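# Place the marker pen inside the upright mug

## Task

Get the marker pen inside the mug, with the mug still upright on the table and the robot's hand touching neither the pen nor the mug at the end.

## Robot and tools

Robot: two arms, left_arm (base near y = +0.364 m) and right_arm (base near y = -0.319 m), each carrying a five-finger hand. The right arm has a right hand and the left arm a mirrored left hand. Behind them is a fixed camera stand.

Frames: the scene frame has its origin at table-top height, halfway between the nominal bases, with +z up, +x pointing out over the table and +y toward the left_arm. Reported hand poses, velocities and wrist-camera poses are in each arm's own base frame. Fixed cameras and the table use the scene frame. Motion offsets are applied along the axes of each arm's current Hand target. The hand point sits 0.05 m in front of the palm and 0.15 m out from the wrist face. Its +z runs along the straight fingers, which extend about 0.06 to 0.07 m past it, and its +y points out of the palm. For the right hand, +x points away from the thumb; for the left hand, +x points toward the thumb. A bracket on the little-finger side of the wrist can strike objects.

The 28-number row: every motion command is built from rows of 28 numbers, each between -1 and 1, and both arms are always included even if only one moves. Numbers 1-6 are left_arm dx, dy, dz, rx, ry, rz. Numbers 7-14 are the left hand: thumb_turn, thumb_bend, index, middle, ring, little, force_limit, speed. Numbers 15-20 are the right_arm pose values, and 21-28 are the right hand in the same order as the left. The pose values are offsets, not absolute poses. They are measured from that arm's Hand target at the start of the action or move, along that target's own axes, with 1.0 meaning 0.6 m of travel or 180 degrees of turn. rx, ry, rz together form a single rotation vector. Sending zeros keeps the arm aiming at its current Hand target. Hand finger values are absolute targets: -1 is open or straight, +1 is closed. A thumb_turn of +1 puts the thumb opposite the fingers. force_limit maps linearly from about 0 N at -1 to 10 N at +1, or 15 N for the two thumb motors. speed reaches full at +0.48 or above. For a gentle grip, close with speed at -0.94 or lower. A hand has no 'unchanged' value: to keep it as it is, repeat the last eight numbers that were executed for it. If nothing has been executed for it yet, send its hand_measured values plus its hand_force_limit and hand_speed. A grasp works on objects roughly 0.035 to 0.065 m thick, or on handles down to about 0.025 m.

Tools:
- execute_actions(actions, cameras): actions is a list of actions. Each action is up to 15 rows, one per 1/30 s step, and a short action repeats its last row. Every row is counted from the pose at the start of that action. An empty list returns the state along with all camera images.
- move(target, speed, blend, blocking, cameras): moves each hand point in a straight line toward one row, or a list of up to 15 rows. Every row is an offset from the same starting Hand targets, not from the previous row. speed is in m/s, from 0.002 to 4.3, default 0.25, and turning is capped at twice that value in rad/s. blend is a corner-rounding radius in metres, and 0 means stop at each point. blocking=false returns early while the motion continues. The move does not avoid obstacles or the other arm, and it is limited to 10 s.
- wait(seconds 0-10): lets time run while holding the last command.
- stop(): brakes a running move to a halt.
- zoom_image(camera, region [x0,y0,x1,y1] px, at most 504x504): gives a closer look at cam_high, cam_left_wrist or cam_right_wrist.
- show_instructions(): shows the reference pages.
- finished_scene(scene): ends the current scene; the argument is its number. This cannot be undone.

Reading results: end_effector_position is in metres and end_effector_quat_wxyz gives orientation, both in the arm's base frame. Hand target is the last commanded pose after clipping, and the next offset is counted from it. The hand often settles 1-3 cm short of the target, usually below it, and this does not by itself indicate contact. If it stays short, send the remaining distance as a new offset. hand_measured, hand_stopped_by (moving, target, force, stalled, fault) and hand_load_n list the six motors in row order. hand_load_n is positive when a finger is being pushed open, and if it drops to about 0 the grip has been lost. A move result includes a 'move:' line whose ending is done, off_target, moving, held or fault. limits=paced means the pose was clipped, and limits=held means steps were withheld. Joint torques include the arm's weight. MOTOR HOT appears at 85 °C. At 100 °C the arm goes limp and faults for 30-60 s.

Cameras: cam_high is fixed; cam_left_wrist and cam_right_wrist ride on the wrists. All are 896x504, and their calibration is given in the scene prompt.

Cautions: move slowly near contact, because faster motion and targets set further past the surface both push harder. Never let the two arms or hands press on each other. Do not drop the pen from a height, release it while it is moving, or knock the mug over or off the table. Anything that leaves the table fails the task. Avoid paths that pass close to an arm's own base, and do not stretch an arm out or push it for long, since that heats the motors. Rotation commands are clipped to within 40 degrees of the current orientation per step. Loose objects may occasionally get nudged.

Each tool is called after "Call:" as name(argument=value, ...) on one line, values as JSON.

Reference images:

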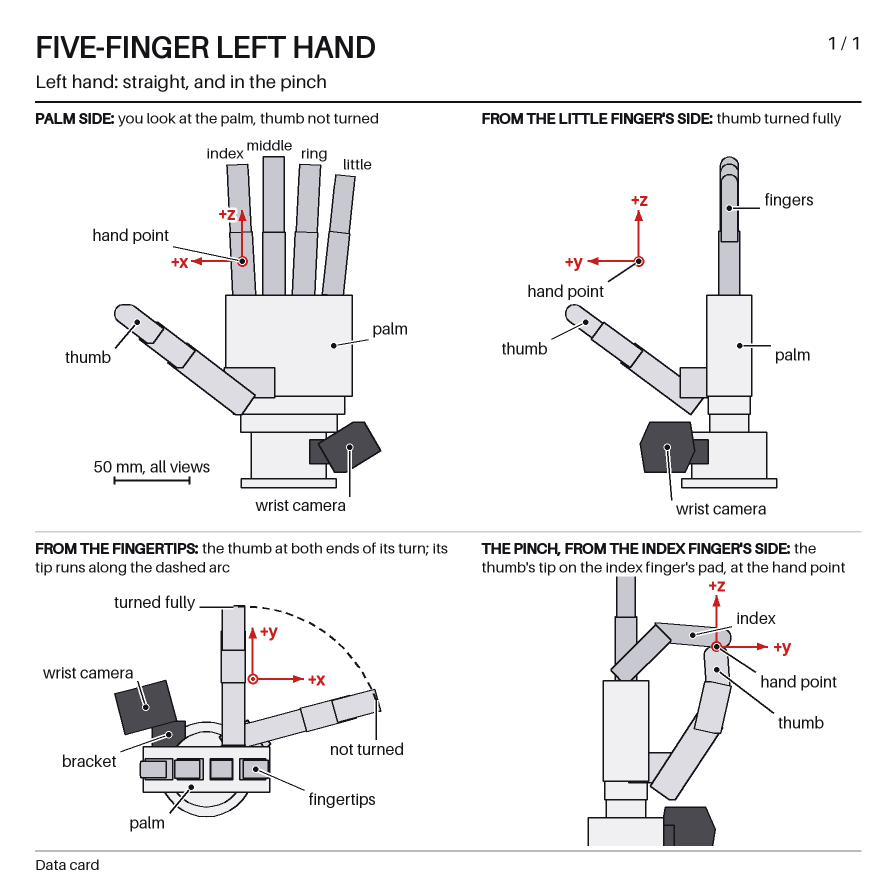

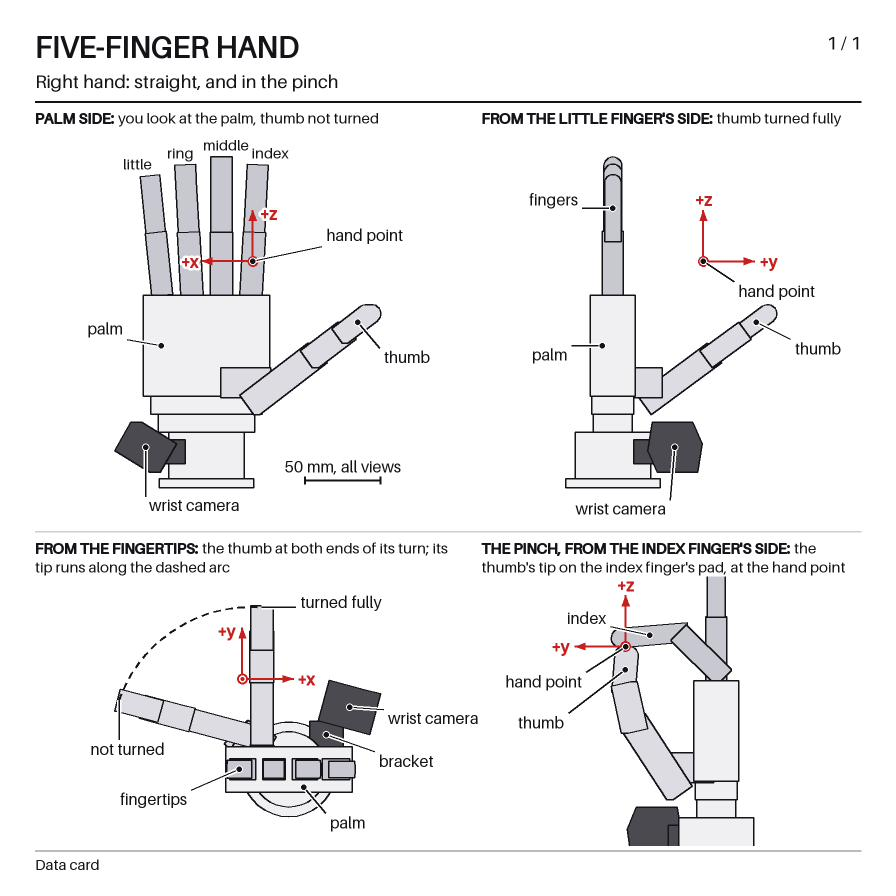

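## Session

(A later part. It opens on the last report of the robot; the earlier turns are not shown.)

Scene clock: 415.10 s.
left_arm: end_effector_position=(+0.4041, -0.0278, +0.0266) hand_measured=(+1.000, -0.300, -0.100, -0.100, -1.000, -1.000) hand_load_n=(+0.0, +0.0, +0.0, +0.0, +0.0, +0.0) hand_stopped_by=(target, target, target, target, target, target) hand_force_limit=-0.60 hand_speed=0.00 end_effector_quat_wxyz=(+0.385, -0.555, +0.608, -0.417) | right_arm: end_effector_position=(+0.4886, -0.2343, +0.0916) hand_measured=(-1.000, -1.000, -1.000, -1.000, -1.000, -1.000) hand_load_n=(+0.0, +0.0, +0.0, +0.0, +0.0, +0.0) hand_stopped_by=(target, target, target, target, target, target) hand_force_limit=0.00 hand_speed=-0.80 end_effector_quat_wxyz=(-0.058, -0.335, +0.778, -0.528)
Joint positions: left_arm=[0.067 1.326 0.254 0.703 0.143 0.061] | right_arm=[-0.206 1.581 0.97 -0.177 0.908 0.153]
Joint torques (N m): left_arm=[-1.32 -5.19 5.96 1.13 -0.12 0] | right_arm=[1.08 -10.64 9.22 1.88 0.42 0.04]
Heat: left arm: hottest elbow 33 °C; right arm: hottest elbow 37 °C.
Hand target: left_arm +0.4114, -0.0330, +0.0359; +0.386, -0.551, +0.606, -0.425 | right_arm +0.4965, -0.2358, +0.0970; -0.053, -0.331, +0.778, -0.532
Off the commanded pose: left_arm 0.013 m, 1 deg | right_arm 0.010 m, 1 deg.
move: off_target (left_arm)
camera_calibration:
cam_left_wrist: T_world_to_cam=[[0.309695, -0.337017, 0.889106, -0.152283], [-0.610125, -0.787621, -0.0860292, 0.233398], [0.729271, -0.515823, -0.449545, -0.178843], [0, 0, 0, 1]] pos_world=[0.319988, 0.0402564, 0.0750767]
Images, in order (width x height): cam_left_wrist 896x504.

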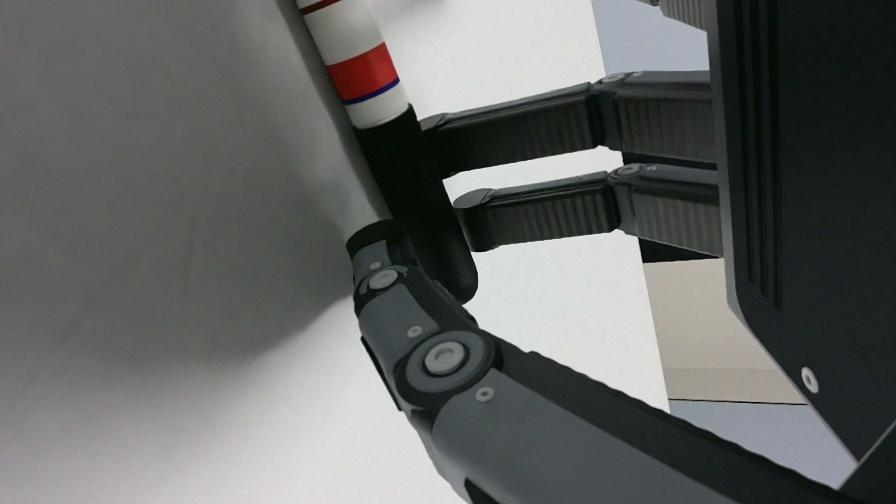

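Call:
move(target=[0.0011,0.018,-0.0058,0,0,0,1,0.1,0.3,0.3,-1,-1,-0.6,-0.8,0,0,0,0,0,0,-1,-1,-1,-1,-1,-1,0,-0.8], speed=0.06, cameras=["cam_left_wrist"])

Call:
wait(seconds=2, cameras=["cam_left_wrist"])

Scene clock: 429.17 s.
left_arm: end_effector_position=(+0.4028, -0.0279, +0.0269) hand_measured=(+1.000, -0.190, +0.120, +0.082, -1.000, -1.000) hand_load_n=(-1.0, +5.5, +4.0, +4.0, +0.0, +0.0) hand_stopped_by=(target, force, force, force, target, target) hand_force_limit=-0.60 hand_speed=-0.80 end_effector_quat_wxyz=(+0.387, -0.554, +0.607, -0.419) | right_arm: end_effector_position=(+0.4886, -0.2343, +0.0916) hand_measured=(-1.000, -1.000, -1.000, -1.000, -1.000, -1.000) hand_load_n=(+0.0, +0.0, +0.0, +0.0, +0.0, +0.0) hand_stopped_by=(target, target, target, target, target, target) hand_force_limit=0.00 hand_speed=-0.80 end_effector_quat_wxyz=(-0.058, -0.335, +0.778, -0.528)
Joint positions: left_arm=[0.067 1.326 0.247 0.716 0.143 0.061] | right_arm=[-0.206 1.581 0.97 -0.177 0.908 0.153]
Joint torques (N m): left_arm=[-1.2 -2.96 4.59 2.56 -0.08 0.01] | right_arm=[1.08 -10.7 9.24 1.87 0.42 0.04]
Heat: left arm: hottest elbow 33 °C; right arm: hottest elbow 37 °C.
Hand target: left_arm +0.4046, -0.0330, +0.0271; +0.386, -0.551, +0.606, -0.425 | right_arm +0.4965, -0.2358, +0.0970; -0.053, -0.331, +0.778, -0.532
Off the commanded pose: left_arm 0.005 m, 1 deg | right_arm 0.010 m, 1 deg.
move: done
camera_calibration:
cam_left_wrist: T_world_to_cam=[[0.303557, -0.337503, 0.891036, -0.149803], [-0.609571, -0.787533, -0.0906306, 0.232489], [0.732308, -0.515638, -0.444794, -0.179151], [0, 0, 0, 1]] pos_world=[0.318386, 0.0401564, 0.074865]
Images, in order (width x height): cam_left_wrist 896x504.

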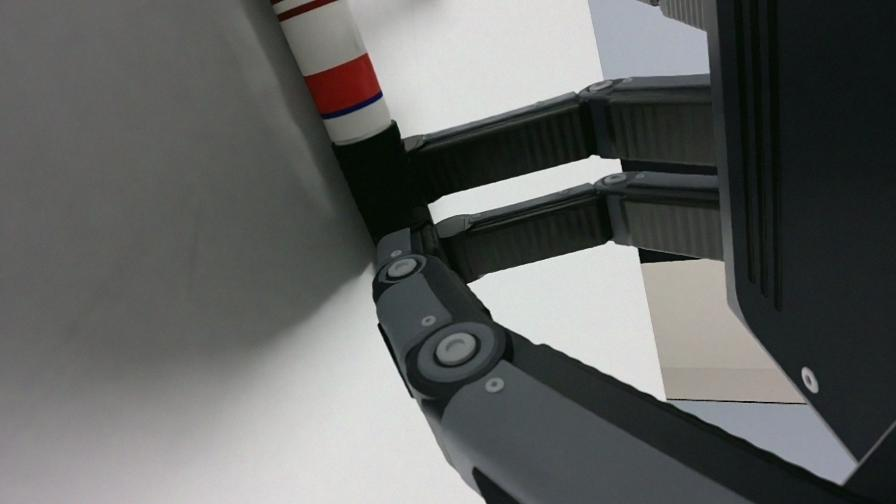

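Scene clock: 431.17 s.
left_arm: end_effector_position=(+0.4029, -0.0279, +0.0270) hand_measured=(+1.000, -0.190, +0.120, +0.082, -1.000, -1.000) hand_load_n=(-1.5, +5.0, +3.5, +4.5, +0.0, +0.0) hand_stopped_by=(target, force, force, force, target, target) hand_force_limit=-0.60 hand_speed=-0.80 end_effector_quat_wxyz=(+0.387, -0.554, +0.607, -0.419) | right_arm: end_effector_position=(+0.4886, -0.2343, +0.0916) hand_measured=(-1.000, -1.000, -1.000, -1.000, -1.000, -1.000) hand_load_n=(+0.0, +0.0, +0.0, +0.0, +0.0, +0.0) hand_stopped_by=(target, target, target, target, target, target) hand_force_limit=0.00 hand_speed=-0.80 end_effector_quat_wxyz=(-0.058, -0.335, +0.778, -0.528)
Joint positions: left_arm=[0.067 1.326 0.247 0.717 0.143 0.061] | right_arm=[-0.206 1.581 0.97 -0.177 0.908 0.153]
Joint torques (N m): left_arm=[-1.14 -2.96 4.57 2.51 -0.08 0.01] | right_arm=[1.03 -10.64 9.24 1.85 0.41 0.04]
Heat: left arm: hottest elbow 33 °C; right arm: hottest elbow 37 °C.
Hand target: left_arm +0.4046, -0.0330, +0.0271; +0.386, -0.551, +0.606, -0.425 | right_arm +0.4965, -0.2358, +0.0970; -0.053, -0.331, +0.778, -0.532
Off the commanded pose: left_arm 0.005 m, 1 deg | right_arm 0.010 m, 1 deg.
wait: 2.00 s; at rest by 0.17 s
camera_calibration:
cam_left_wrist: T_world_to_cam=[[0.303274, -0.337516, 0.891127, -0.149719], [-0.609521, -0.787548, -0.0908487, 0.232489], [0.732468, -0.515608, -0.444566, -0.179221], [0, 0, 0, 1]] pos_world=[0.318386, 0.0401563, 0.0748645]
Images, in order (width x height): cam_left_wrist 896x504.

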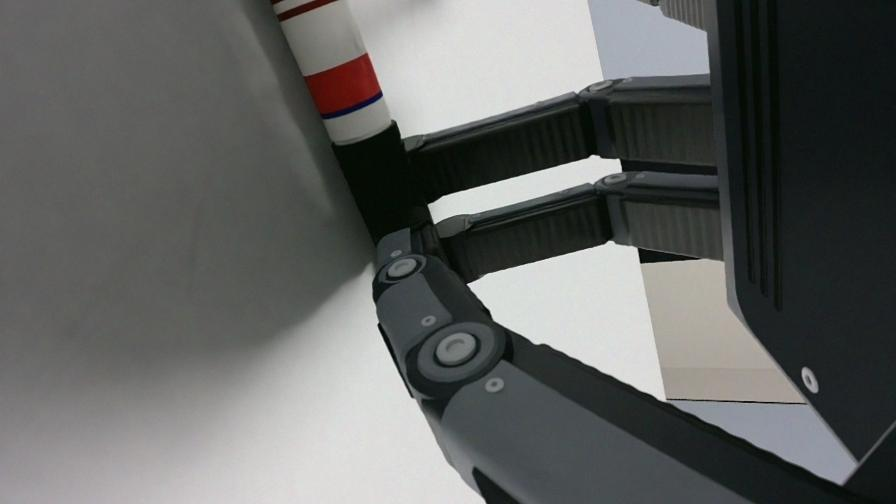

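Call:
move(target=[[0,-0.0784,-0.0285,0,0,0,1,0.1,0.3,0.3,-1,-1,-0.6,-0.8,0,0,0,0,0,0,-1,-1,-1,-1,-1,-1,0,-0.8],[0.005,-0.3435,-0.1778,0,0,0,1,0.1,0.3,0.3,-1,-1,-0.6,-0.8,0,0,0,0,0,0,-1,-1,-1,-1,-1,-1,0,-0.8]], speed=[0.1, 0.2], blend=0.02, cameras=["cam_left_wrist", "cam_high"])

Scene clock: 524.03 s.
left_arm: end_effector_position=(+0.3683, -0.0311, +0.2303) hand_measured=(+1.000, -0.190, +0.120, +0.082, -1.000, -1.000) hand_load_n=(-1.5, +5.5, +4.0, +4.0, -0.5, +0.0) hand_stopped_by=(target, force, force, force, target, target) hand_force_limit=-0.60 hand_speed=-0.80 end_effector_quat_wxyz=(+0.376, -0.559, +0.613, -0.413) | right_arm: end_effector_position=(+0.4886, -0.2343, +0.0916) hand_measured=(-1.000, -1.000, -1.000, -1.000, -1.000, -1.000) hand_load_n=(+0.0, +0.0, +0.0, +0.0, +0.0, +0.0) hand_stopped_by=(target, target, target, target, target, target) hand_force_limit=0.00 hand_speed=-0.80 end_effector_quat_wxyz=(-0.058, -0.335, +0.778, -0.528)
Joint positions: left_arm=[0.067 0.665 0.585 -0.311 0.148 0.06] | right_arm=[-0.206 1.581 0.97 -0.177 0.908 0.153]
Joint torques (N m): left_arm=[-0.56 -0.73 11.89 1.03 0.04 0.04] | right_arm=[0.97 -10.64 9.2 1.88 0.41 0.04]
Heat: left arm: hottest elbow 33 °C; right arm: hottest elbow 37 °C.
Hand target: left_arm +0.3743, -0.0330, +0.2572; +0.386, -0.551, +0.606, -0.425 | right_arm +0.4965, -0.2358, +0.0970; -0.053, -0.331, +0.778, -0.532
Off the commanded pose: left_arm 0.028 m, 2 deg | right_arm 0.010 m, 1 deg.
move: off_target (left_arm)
camera_calibration:
cam_left_wrist: T_world_to_cam=[[0.327189, -0.335299, 0.883472, -0.328496], [-0.615046, -0.785353, -0.0702815, 0.22472], [0.717402, -0.520381, -0.463183, -0.0554883], [0, 0, 0, 1]] pos_world=[0.285501, 0.0374649, 0.28031]
Images, in order (width x height): cam_high 896x504, cam_left_wrist 896x504.

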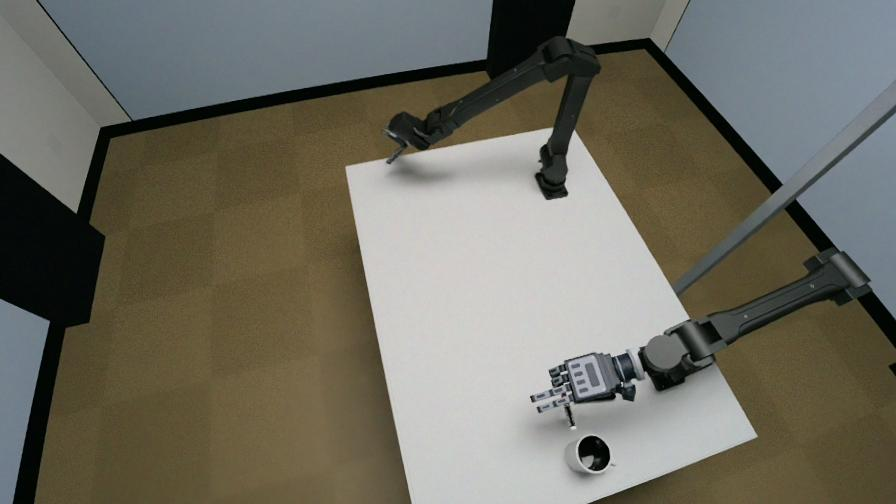

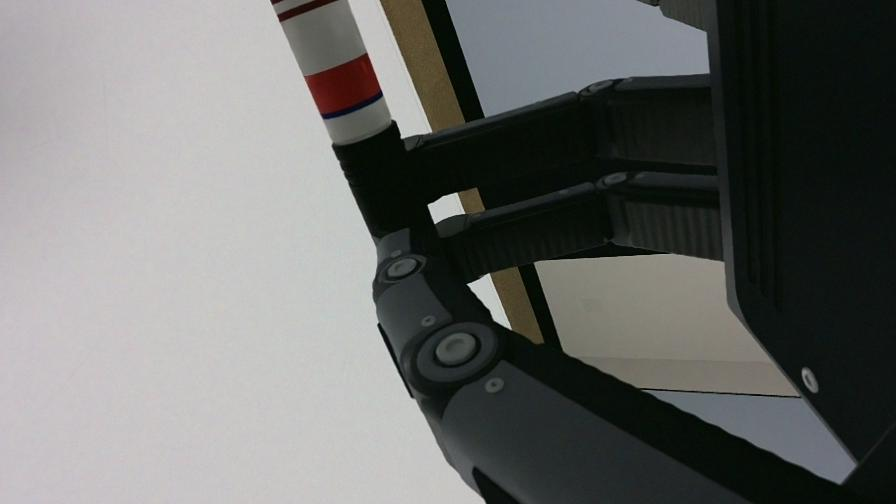

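Call:
move(target=[-0.2998,0.0159,-0.1072,-0.0245,0.1934,-0.4614,1,0.1,0.3,0.3,-1,-1,-0.6,-0.8,0,0,0,0,0,0,-1,-1,-1,-1,-1,-1,0,-0.8], speed=0.22, cameras=["cam_left_wrist", "cam_high"])

Scene clock: 549.87 s.
left_arm: end_effector_position=(+0.3234, +0.1388, +0.2619) hand_measured=(+1.000, -0.190, +0.120, +0.082, -1.000, -1.000) hand_load_n=(-1.5, +5.0, +3.5, +4.5, +0.0, +0.0) hand_stopped_by=(target, force, force, force, target, target) hand_force_limit=-0.60 hand_speed=-0.80 end_effector_quat_wxyz=(+0.201, +0.686, -0.193, +0.673) | right_arm: end_effector_position=(+0.4886, -0.2343, +0.0916) hand_measured=(-1.000, -1.000, -1.000, -1.000, -1.000, -1.000) hand_load_n=(-0.5, +0.0, +0.0, +0.0, +0.0, +0.0) hand_stopped_by=(target, target, target, target, target, target) hand_force_limit=0.00 hand_speed=-0.80 end_effector_quat_wxyz=(-0.058, -0.335, +0.778, -0.528)
Joint positions: left_arm=[0.995 1.325 0.708 -0.332 1.553 -0.636] | right_arm=[-0.206 1.581 0.97 -0.177 0.908 0.153]
Joint torques (N m): left_arm=[0.62 -5.13 8.87 0.83 0.66 -0.09] | right_arm=[1.03 -10.64 9.21 1.87 0.42 0.03]
Heat: left arm: hottest elbow 37 °C; right arm: hottest elbow 37 °C.
Hand target: left_arm +0.3281, +0.1522, +0.2700; +0.190, +0.681, -0.189, +0.681 | right_arm +0.4965, -0.2358, +0.0970; -0.053, -0.331, +0.778, -0.532
Off the commanded pose: left_arm 0.016 m, 2 deg | right_arm 0.010 m, 1 deg.
move: off_target (left_arm)
camera_calibration:
cam_left_wrist: T_world_to_cam=[[0.514618, 0.807044, 0.289565, -0.348394], [-0.52692, 0.0312531, 0.84934, -0.0499134], [0.676405, -0.589663, 0.441331, -0.134289], [0, 0, 0, 1]] pos_world=[0.243823, 0.203544, 0.202542]
Images, in order (width x height): cam_high 896x504, cam_left_wrist 896x504.

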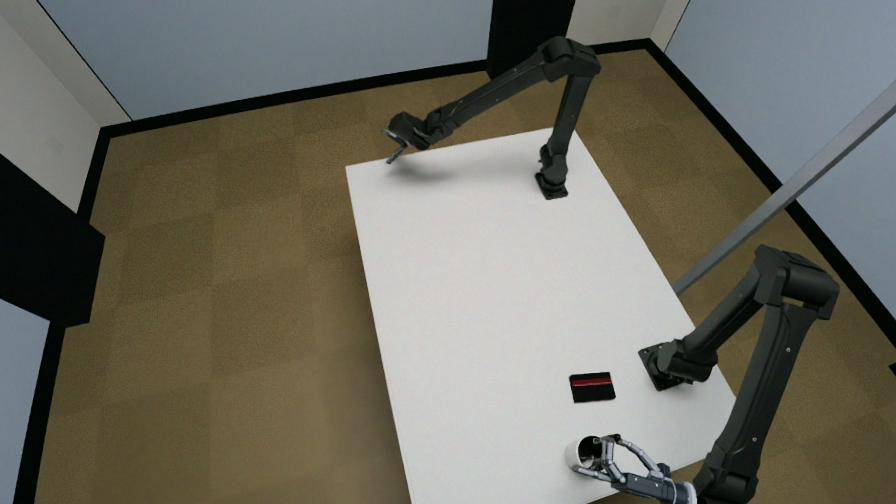

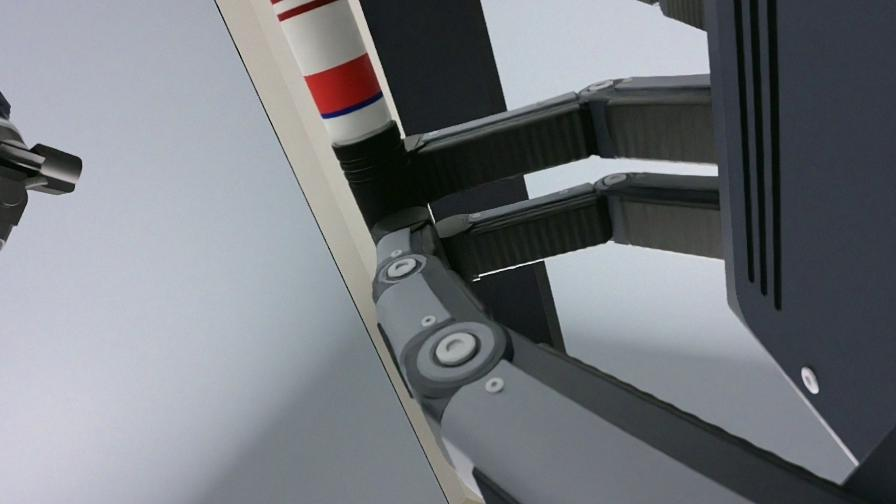

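Call:
zoom_image(camera="cam_high", region=[540, 410, 700, 504])

Scaled by 3.150.

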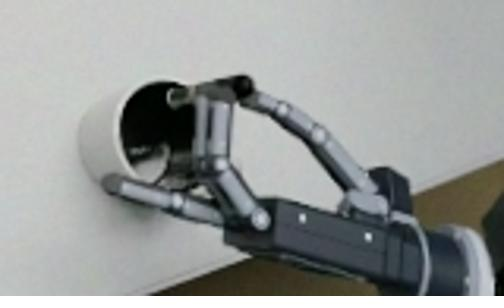

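Call:
zoom_image(camera="cam_high", region=[560, 425, 640, 485])

Scaled by 6.300.

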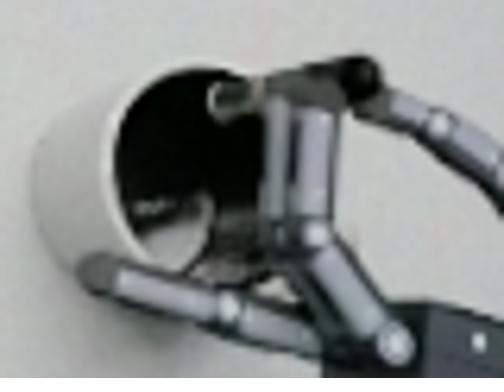

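Call:
move(target=[-0.0583,-0.0286,-0.0172,0,0,0,1,0.1,0.3,0.3,-1,-1,-0.6,-0.8,0,0,0,0,0,0,-1,-1,-1,-1,-1,-1,0,-0.8], speed=0.12, cameras=["cam_high"])

Call:
zoom_image(camera="cam_high", region=[560, 425, 640, 485])

Scene clock: 595.73 s.
left_arm: end_effector_position=(+0.3249, +0.1591, +0.2313) hand_measured=(+1.000, -0.190, +0.120, +0.082, -1.000, -1.000) hand_load_n=(-1.5, +5.0, +4.0, +4.0, +0.0, +0.0) hand_stopped_by=(target, force, force, force, target, target) hand_force_limit=-0.60 hand_speed=-0.80 end_effector_quat_wxyz=(+0.203, +0.690, -0.173, +0.673) | right_arm: end_effector_position=(+0.4886, -0.2343, +0.0916) hand_measured=(-1.000, -1.000, -1.000, -1.000, -1.000, -1.000) hand_load_n=(+0.0, +0.0, -0.5, +0.0, +0.0, +0.0) hand_stopped_by=(target, target, target, target, target, target) hand_force_limit=0.00 hand_speed=-0.80 end_effector_quat_wxyz=(-0.058, -0.335, +0.778, -0.528)
Joint positions: left_arm=[1.026 1.429 0.708 -0.291 1.558 -0.605] | right_arm=[-0.206 1.581 0.97 -0.177 0.908 0.153]
Joint torques (N m): left_arm=[0.56 -5.83 8.14 1.05 0.68 0.23] | right_arm=[1.14 -10.58 9.21 1.88 0.42 0.04]
Motor temperatures (°C): left_arm=[26 28 39 28 29 25] | right_arm=[25 35 38 25 27 26]
Heat: left arm: hottest elbow 39 °C; right arm: hottest elbow 38 °C.
Hand target: left_arm +0.3281, +0.1721, +0.2349; +0.190, +0.681, -0.189, +0.681 | right_arm +0.4965, -0.2358, +0.0970; -0.053, -0.331, +0.778, -0.532
Off the commanded pose: left_arm 0.014 m, 3 deg | right_arm 0.010 m, 1 deg.
joint sent to its limit (left arm) — joint 5 (wrist yaw), upper limit. The joint targets still meet the commanded pose.
move: off_target (left_arm)
Images, in order (width x height): cam_high 896x504.

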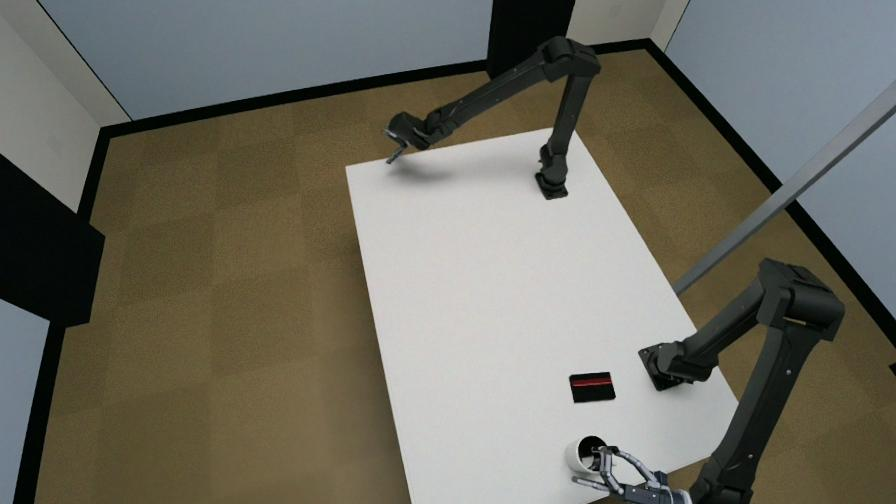

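Scaled by 6.300.

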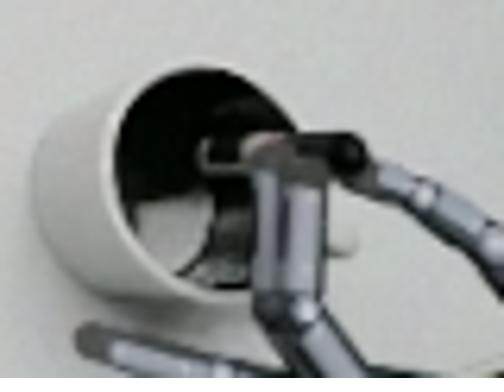

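Call:
move(target=[-0.1,-0.0117,-0.0032,0,0,0,1,0.1,0.3,0.3,-1,-1,-0.6,-0.8,0,0,0,0,0,0,-1,-1,-1,-1,-1,-1,0,-0.8], speed=0.12, cameras=["cam_high"])

Call:
zoom_image(camera="cam_high", region=[560, 425, 640, 485])

Scene clock: 611.87 s.
left_arm: end_effector_position=(+0.3302, +0.1707, +0.1778) hand_measured=(+1.000, -0.190, +0.120, +0.082, -1.000, -1.000) hand_load_n=(-1.5, +5.0, +4.0, +4.5, +0.0, +0.0) hand_stopped_by=(target, force, force, force, target, target) hand_force_limit=-0.60 hand_speed=-0.80 end_effector_quat_wxyz=(+0.193, +0.688, -0.180, +0.676) | right_arm: end_effector_position=(+0.4886, -0.2343, +0.0916) hand_measured=(-1.000, -1.000, -1.000, -1.000, -1.000, -1.000) hand_load_n=(+0.0, +0.0, +0.0, +0.0, +0.0, +0.0) hand_stopped_by=(target, target, target, target, target, target) hand_force_limit=0.00 hand_speed=-0.80 end_effector_quat_wxyz=(-0.058, -0.335, +0.778, -0.528)
Joint positions: left_arm=[1.03 1.59 0.708 -0.198 1.558 -0.513] | right_arm=[-0.206 1.581 0.97 -0.177 0.908 0.153]
Joint torques (N m): left_arm=[0.62 -7.06 5.78 0.81 0.68 0.2] | right_arm=[1.08 -10.7 9.24 1.87 0.42 0.04]
Heat: left arm: hottest elbow 39 °C; right arm: hottest elbow 38 °C.
Hand target: left_arm +0.3300, +0.1791, +0.1749; +0.189, +0.681, -0.189, +0.681 | right_arm +0.4965, -0.2358, +0.0970; -0.053, -0.331, +0.778, -0.532
Off the commanded pose: left_arm 0.009 m, 1 deg | right_arm 0.010 m, 1 deg.
joint sent to its limit (left arm) — joint 5 (wrist yaw), upper limit. The joint targets still meet the commanded pose.
move: done
Images, in order (width x height): cam_high 896x504.

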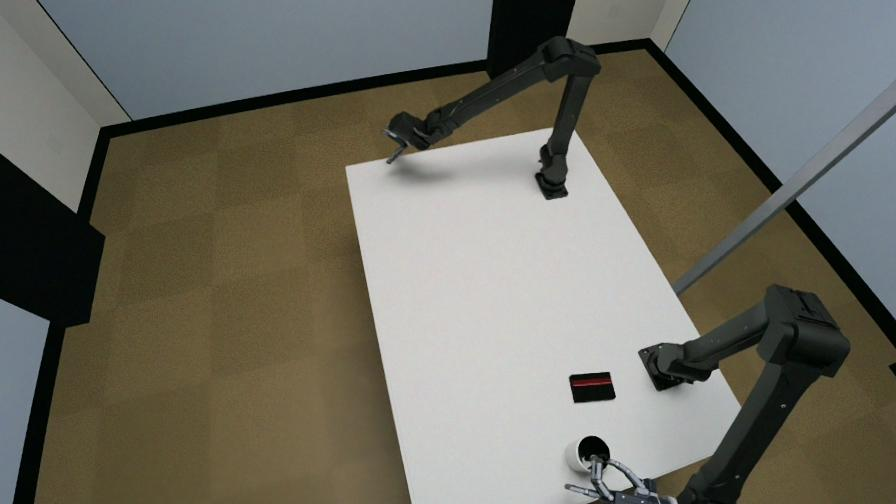

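Scaled by 6.300.

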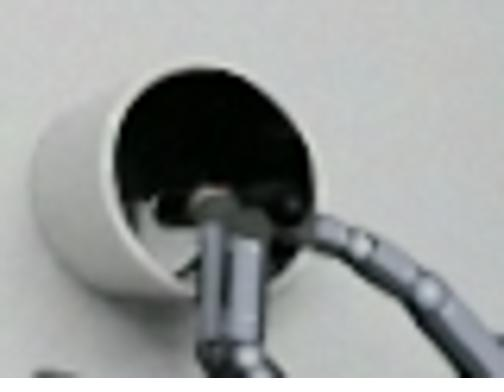

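Call:
move(target=[-0.0633,0.0092,-0.0023,0,0,0,1,0.1,0.3,0.3,-1,-1,-0.6,-0.8,0,0,0,0,0,0,-1,-1,-1,-1,-1,-1,0,-0.8], speed=0.08, cameras=["cam_high"])

Call:
zoom_image(camera="cam_high", region=[560, 425, 640, 485])

Scene clock: 626.20 s.
left_arm: end_effector_position=(+0.3283, +0.1697, +0.1425) hand_measured=(+1.000, -0.190, +0.120, +0.082, -1.000, -1.000) hand_load_n=(-1.5, +5.0, +4.0, +4.5, +0.0, +0.0) hand_stopped_by=(target, force, force, force, target, target) hand_force_limit=-0.60 hand_speed=-0.80 end_effector_quat_wxyz=(+0.188, +0.687, -0.184, +0.678) | right_arm: end_effector_position=(+0.4886, -0.2343, +0.0916) hand_measured=(-1.000, -1.000, -1.000, -1.000, -1.000, -1.000) hand_load_n=(+0.0, +0.0, +0.0, +0.0, +0.0, +0.0) hand_stopped_by=(target, target, target, target, target, target) hand_force_limit=0.00 hand_speed=-0.80 end_effector_quat_wxyz=(-0.058, -0.335, +0.778, -0.528)
Joint positions: left_arm=[1.034 1.682 0.695 -0.155 1.558 -0.438] | right_arm=[-0.206 1.581 0.97 -0.177 0.908 0.153]
Joint torques (N m): left_arm=[0.67 -7.41 4.38 0.69 0.7 0.1] | right_arm=[1.03 -10.64 9.22 1.87 0.41 0.04]
Heat: left arm: hottest elbow 38 °C; right arm: hottest elbow 38 °C.
Hand target: left_arm +0.3260, +0.1751, +0.1370; +0.189, +0.681, -0.189, +0.681 | right_arm +0.4965, -0.2358, +0.0970; -0.053, -0.331, +0.778, -0.532
Off the commanded pose: left_arm 0.008 m, 1 deg | right_arm 0.010 m, 1 deg.
joint sent to its limit (left arm) — joint 5 (wrist yaw), upper limit. The joint targets still meet the commanded pose.
move: done
Images, in order (width x height): cam_high 896x504.

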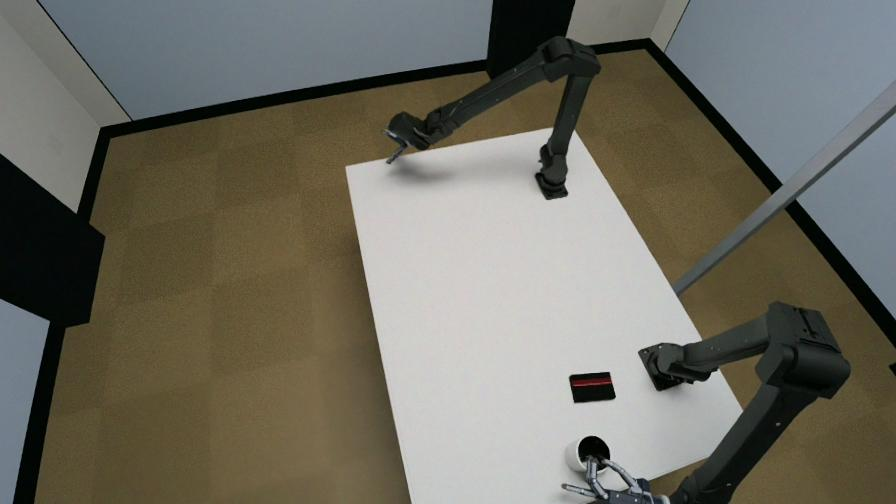

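Scaled by 6.300.

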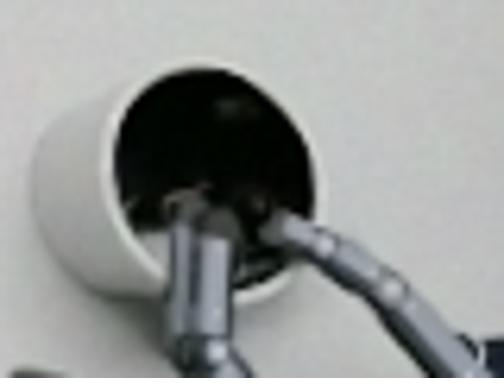

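Call:
move(target=[0,0,0,0,0,0,1,-0.4,-0.1,-0.1,-1,-1,-0.6,-0.7,0,0,0,0,0,0,-1,-1,-1,-1,-1,-1,0,-0.8], speed=0.08, cameras=["cam_high"])

Call:
zoom_image(camera="cam_high", region=[560, 425, 640, 485])

Scene clock: 634.10 s.
left_arm: end_effector_position=(+0.3283, +0.1696, +0.1424) hand_measured=(+1.000, -0.400, -0.100, -0.100, -1.000, -1.000) hand_load_n=(+0.0, +0.0, +0.0, +0.0, +0.0, +0.0) hand_stopped_by=(target, target, target, target, target, target) hand_force_limit=-0.60 hand_speed=-0.70 end_effector_quat_wxyz=(+0.188, +0.687, -0.184, +0.678) | right_arm: end_effector_position=(+0.4886, -0.2343, +0.0916) hand_measured=(-1.000, -1.000, -1.000, -1.000, -1.000, -1.000) hand_load_n=(+0.0, +0.0, +0.0, +0.0, +0.0, +0.0) hand_stopped_by=(target, target, target, target, target, target) hand_force_limit=0.00 hand_speed=-0.80 end_effector_quat_wxyz=(-0.058, -0.335, +0.778, -0.528)
Joint positions: left_arm=[1.034 1.682 0.695 -0.155 1.558 -0.437] | right_arm=[-0.206 1.581 0.97 -0.177 0.908 0.153]
Joint torques (N m): left_arm=[0.67 -7.41 4.34 0.76 0.7 0.15] | right_arm=[1.03 -10.75 9.22 1.87 0.42 0.04]
Heat: left arm: hottest elbow 37 °C; right arm: hottest elbow 38 °C.
Hand target: left_arm +0.3264, +0.1748, +0.1371; +0.181, +0.687, -0.182, +0.680 (not the last commanded pose) | right_arm +0.4965, -0.2358, +0.0970; -0.053, -0.331, +0.778, -0.532
Off the commanded pose: left_arm 0.008 m, 1 deg | right_arm 0.010 m, 1 deg.
move: done
Images, in order (width x height): cam_high 896x504.

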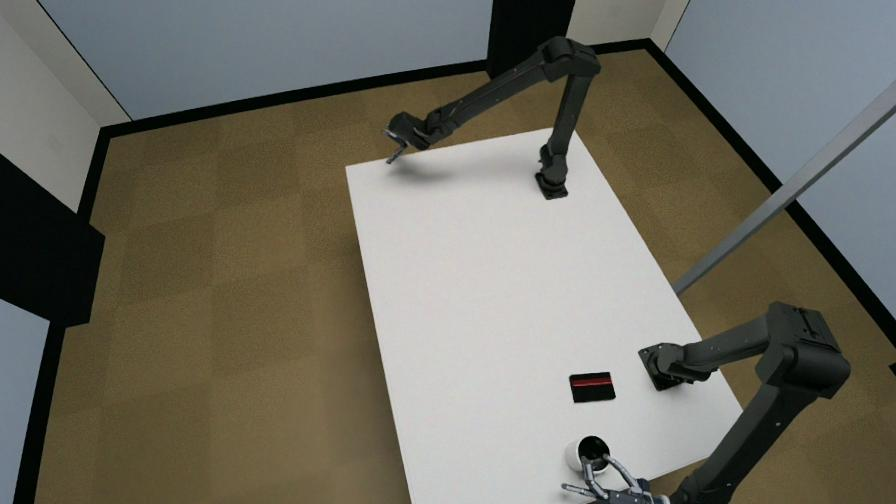

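Scaled by 6.300.

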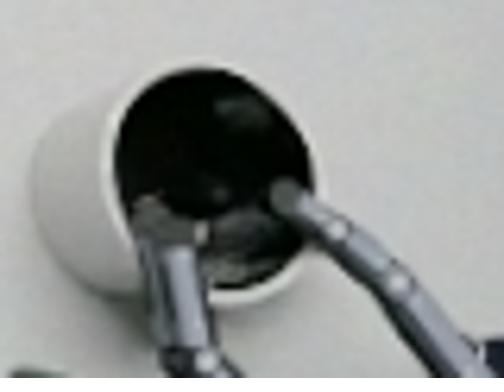

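Call:
move(target=[[0.05,0,0,0,0,0,1,-0.4,-0.1,-0.1,-1,-1,-0.6,-0.7,0,0,0,0,0,0,-1,-1,-1,-1,-1,-1,0,-0.8],[0.1667,0,0,0,0,0,1,-0.4,-0.1,-0.1,-1,-1,-0.6,-0.7,0,0,0,0,0,0,-1,-1,-1,-1,-1,-1,0,-0.8],[0.1667,0,-0.15,0,0,0,1,-0.4,-0.1,-0.1,-1,-1,-0.6,-0.7,0,0,0,0,0,0,-1,-1,-1,-1,-1,-1,0,-0.8]], speed=[0.06, 0.15, 0.2], blend=[0.005, 0.01, 0], cameras=["cam_high"])

Call:
zoom_image(camera="cam_high", region=[550, 415, 650, 490])

Scene clock: 644.27 s.
left_arm: end_effector_position=(+0.2539, +0.2184, +0.2347) hand_measured=(+1.000, -0.400, -0.100, -0.100, -1.000, -1.000) hand_load_n=(+0.0, +0.0, +0.0, +0.0, +0.0, +0.0) hand_stopped_by=(target, target, target, target, target, target) hand_force_limit=-0.60 hand_speed=-0.70 end_effector_quat_wxyz=(+0.087, +0.707, -0.076, +0.698) | right_arm: end_effector_position=(+0.4886, -0.2343, +0.0916) hand_measured=(-1.000, -1.000, -1.000, -1.000, -1.000, -1.000) hand_load_n=(+0.0, +0.0, +0.0, -0.5, +0.0, +0.0) hand_stopped_by=(target, target, target, target, target, target) hand_force_limit=0.00 hand_speed=-0.80 end_effector_quat_wxyz=(-0.058, -0.335, +0.778, -0.528)
Joint positions: left_arm=[1.333 1.339 0.641 -0.351 1.559 -0.538] | right_arm=[-0.206 1.581 0.97 -0.177 0.908 0.153]
Joint torques (N m): left_arm=[0.56 -7.12 5.76 -0.06 0.66 0.18] | right_arm=[1.03 -10.7 9.22 1.87 0.42 0.03]
Heat: left arm: hottest elbow 36 °C; right arm: hottest elbow 38 °C.
Hand target: left_arm +0.2492, +0.2191, +0.2381; +0.181, +0.687, -0.182, +0.680 | right_arm +0.4965, -0.2358, +0.0970; -0.053, -0.331, +0.778, -0.532
Off the commanded pose: left_arm 0.006 m, 17 deg | right_arm 0.010 m, 1 deg.
joint sent to its limit (left arm) — joint 5 (wrist yaw), upper limit. The joint targets are off in orientation, not in position.
move: off_target (left_arm)
Images, in order (width x height): cam_high 896x504.

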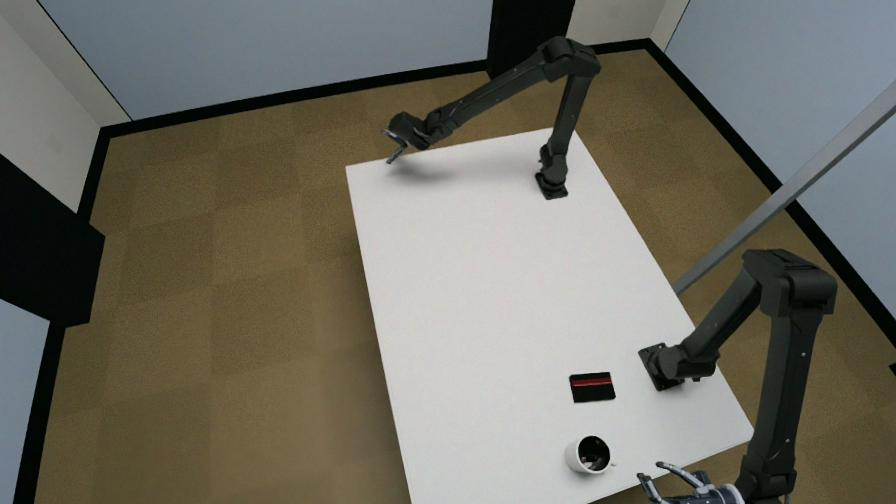

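Scaled by 5.040.

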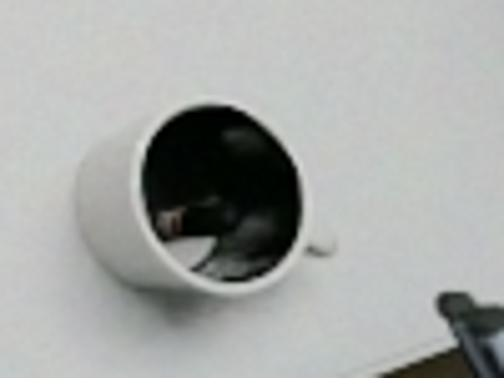

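Call:
finished_scene(scene=3)

The scene is finished: the task was done.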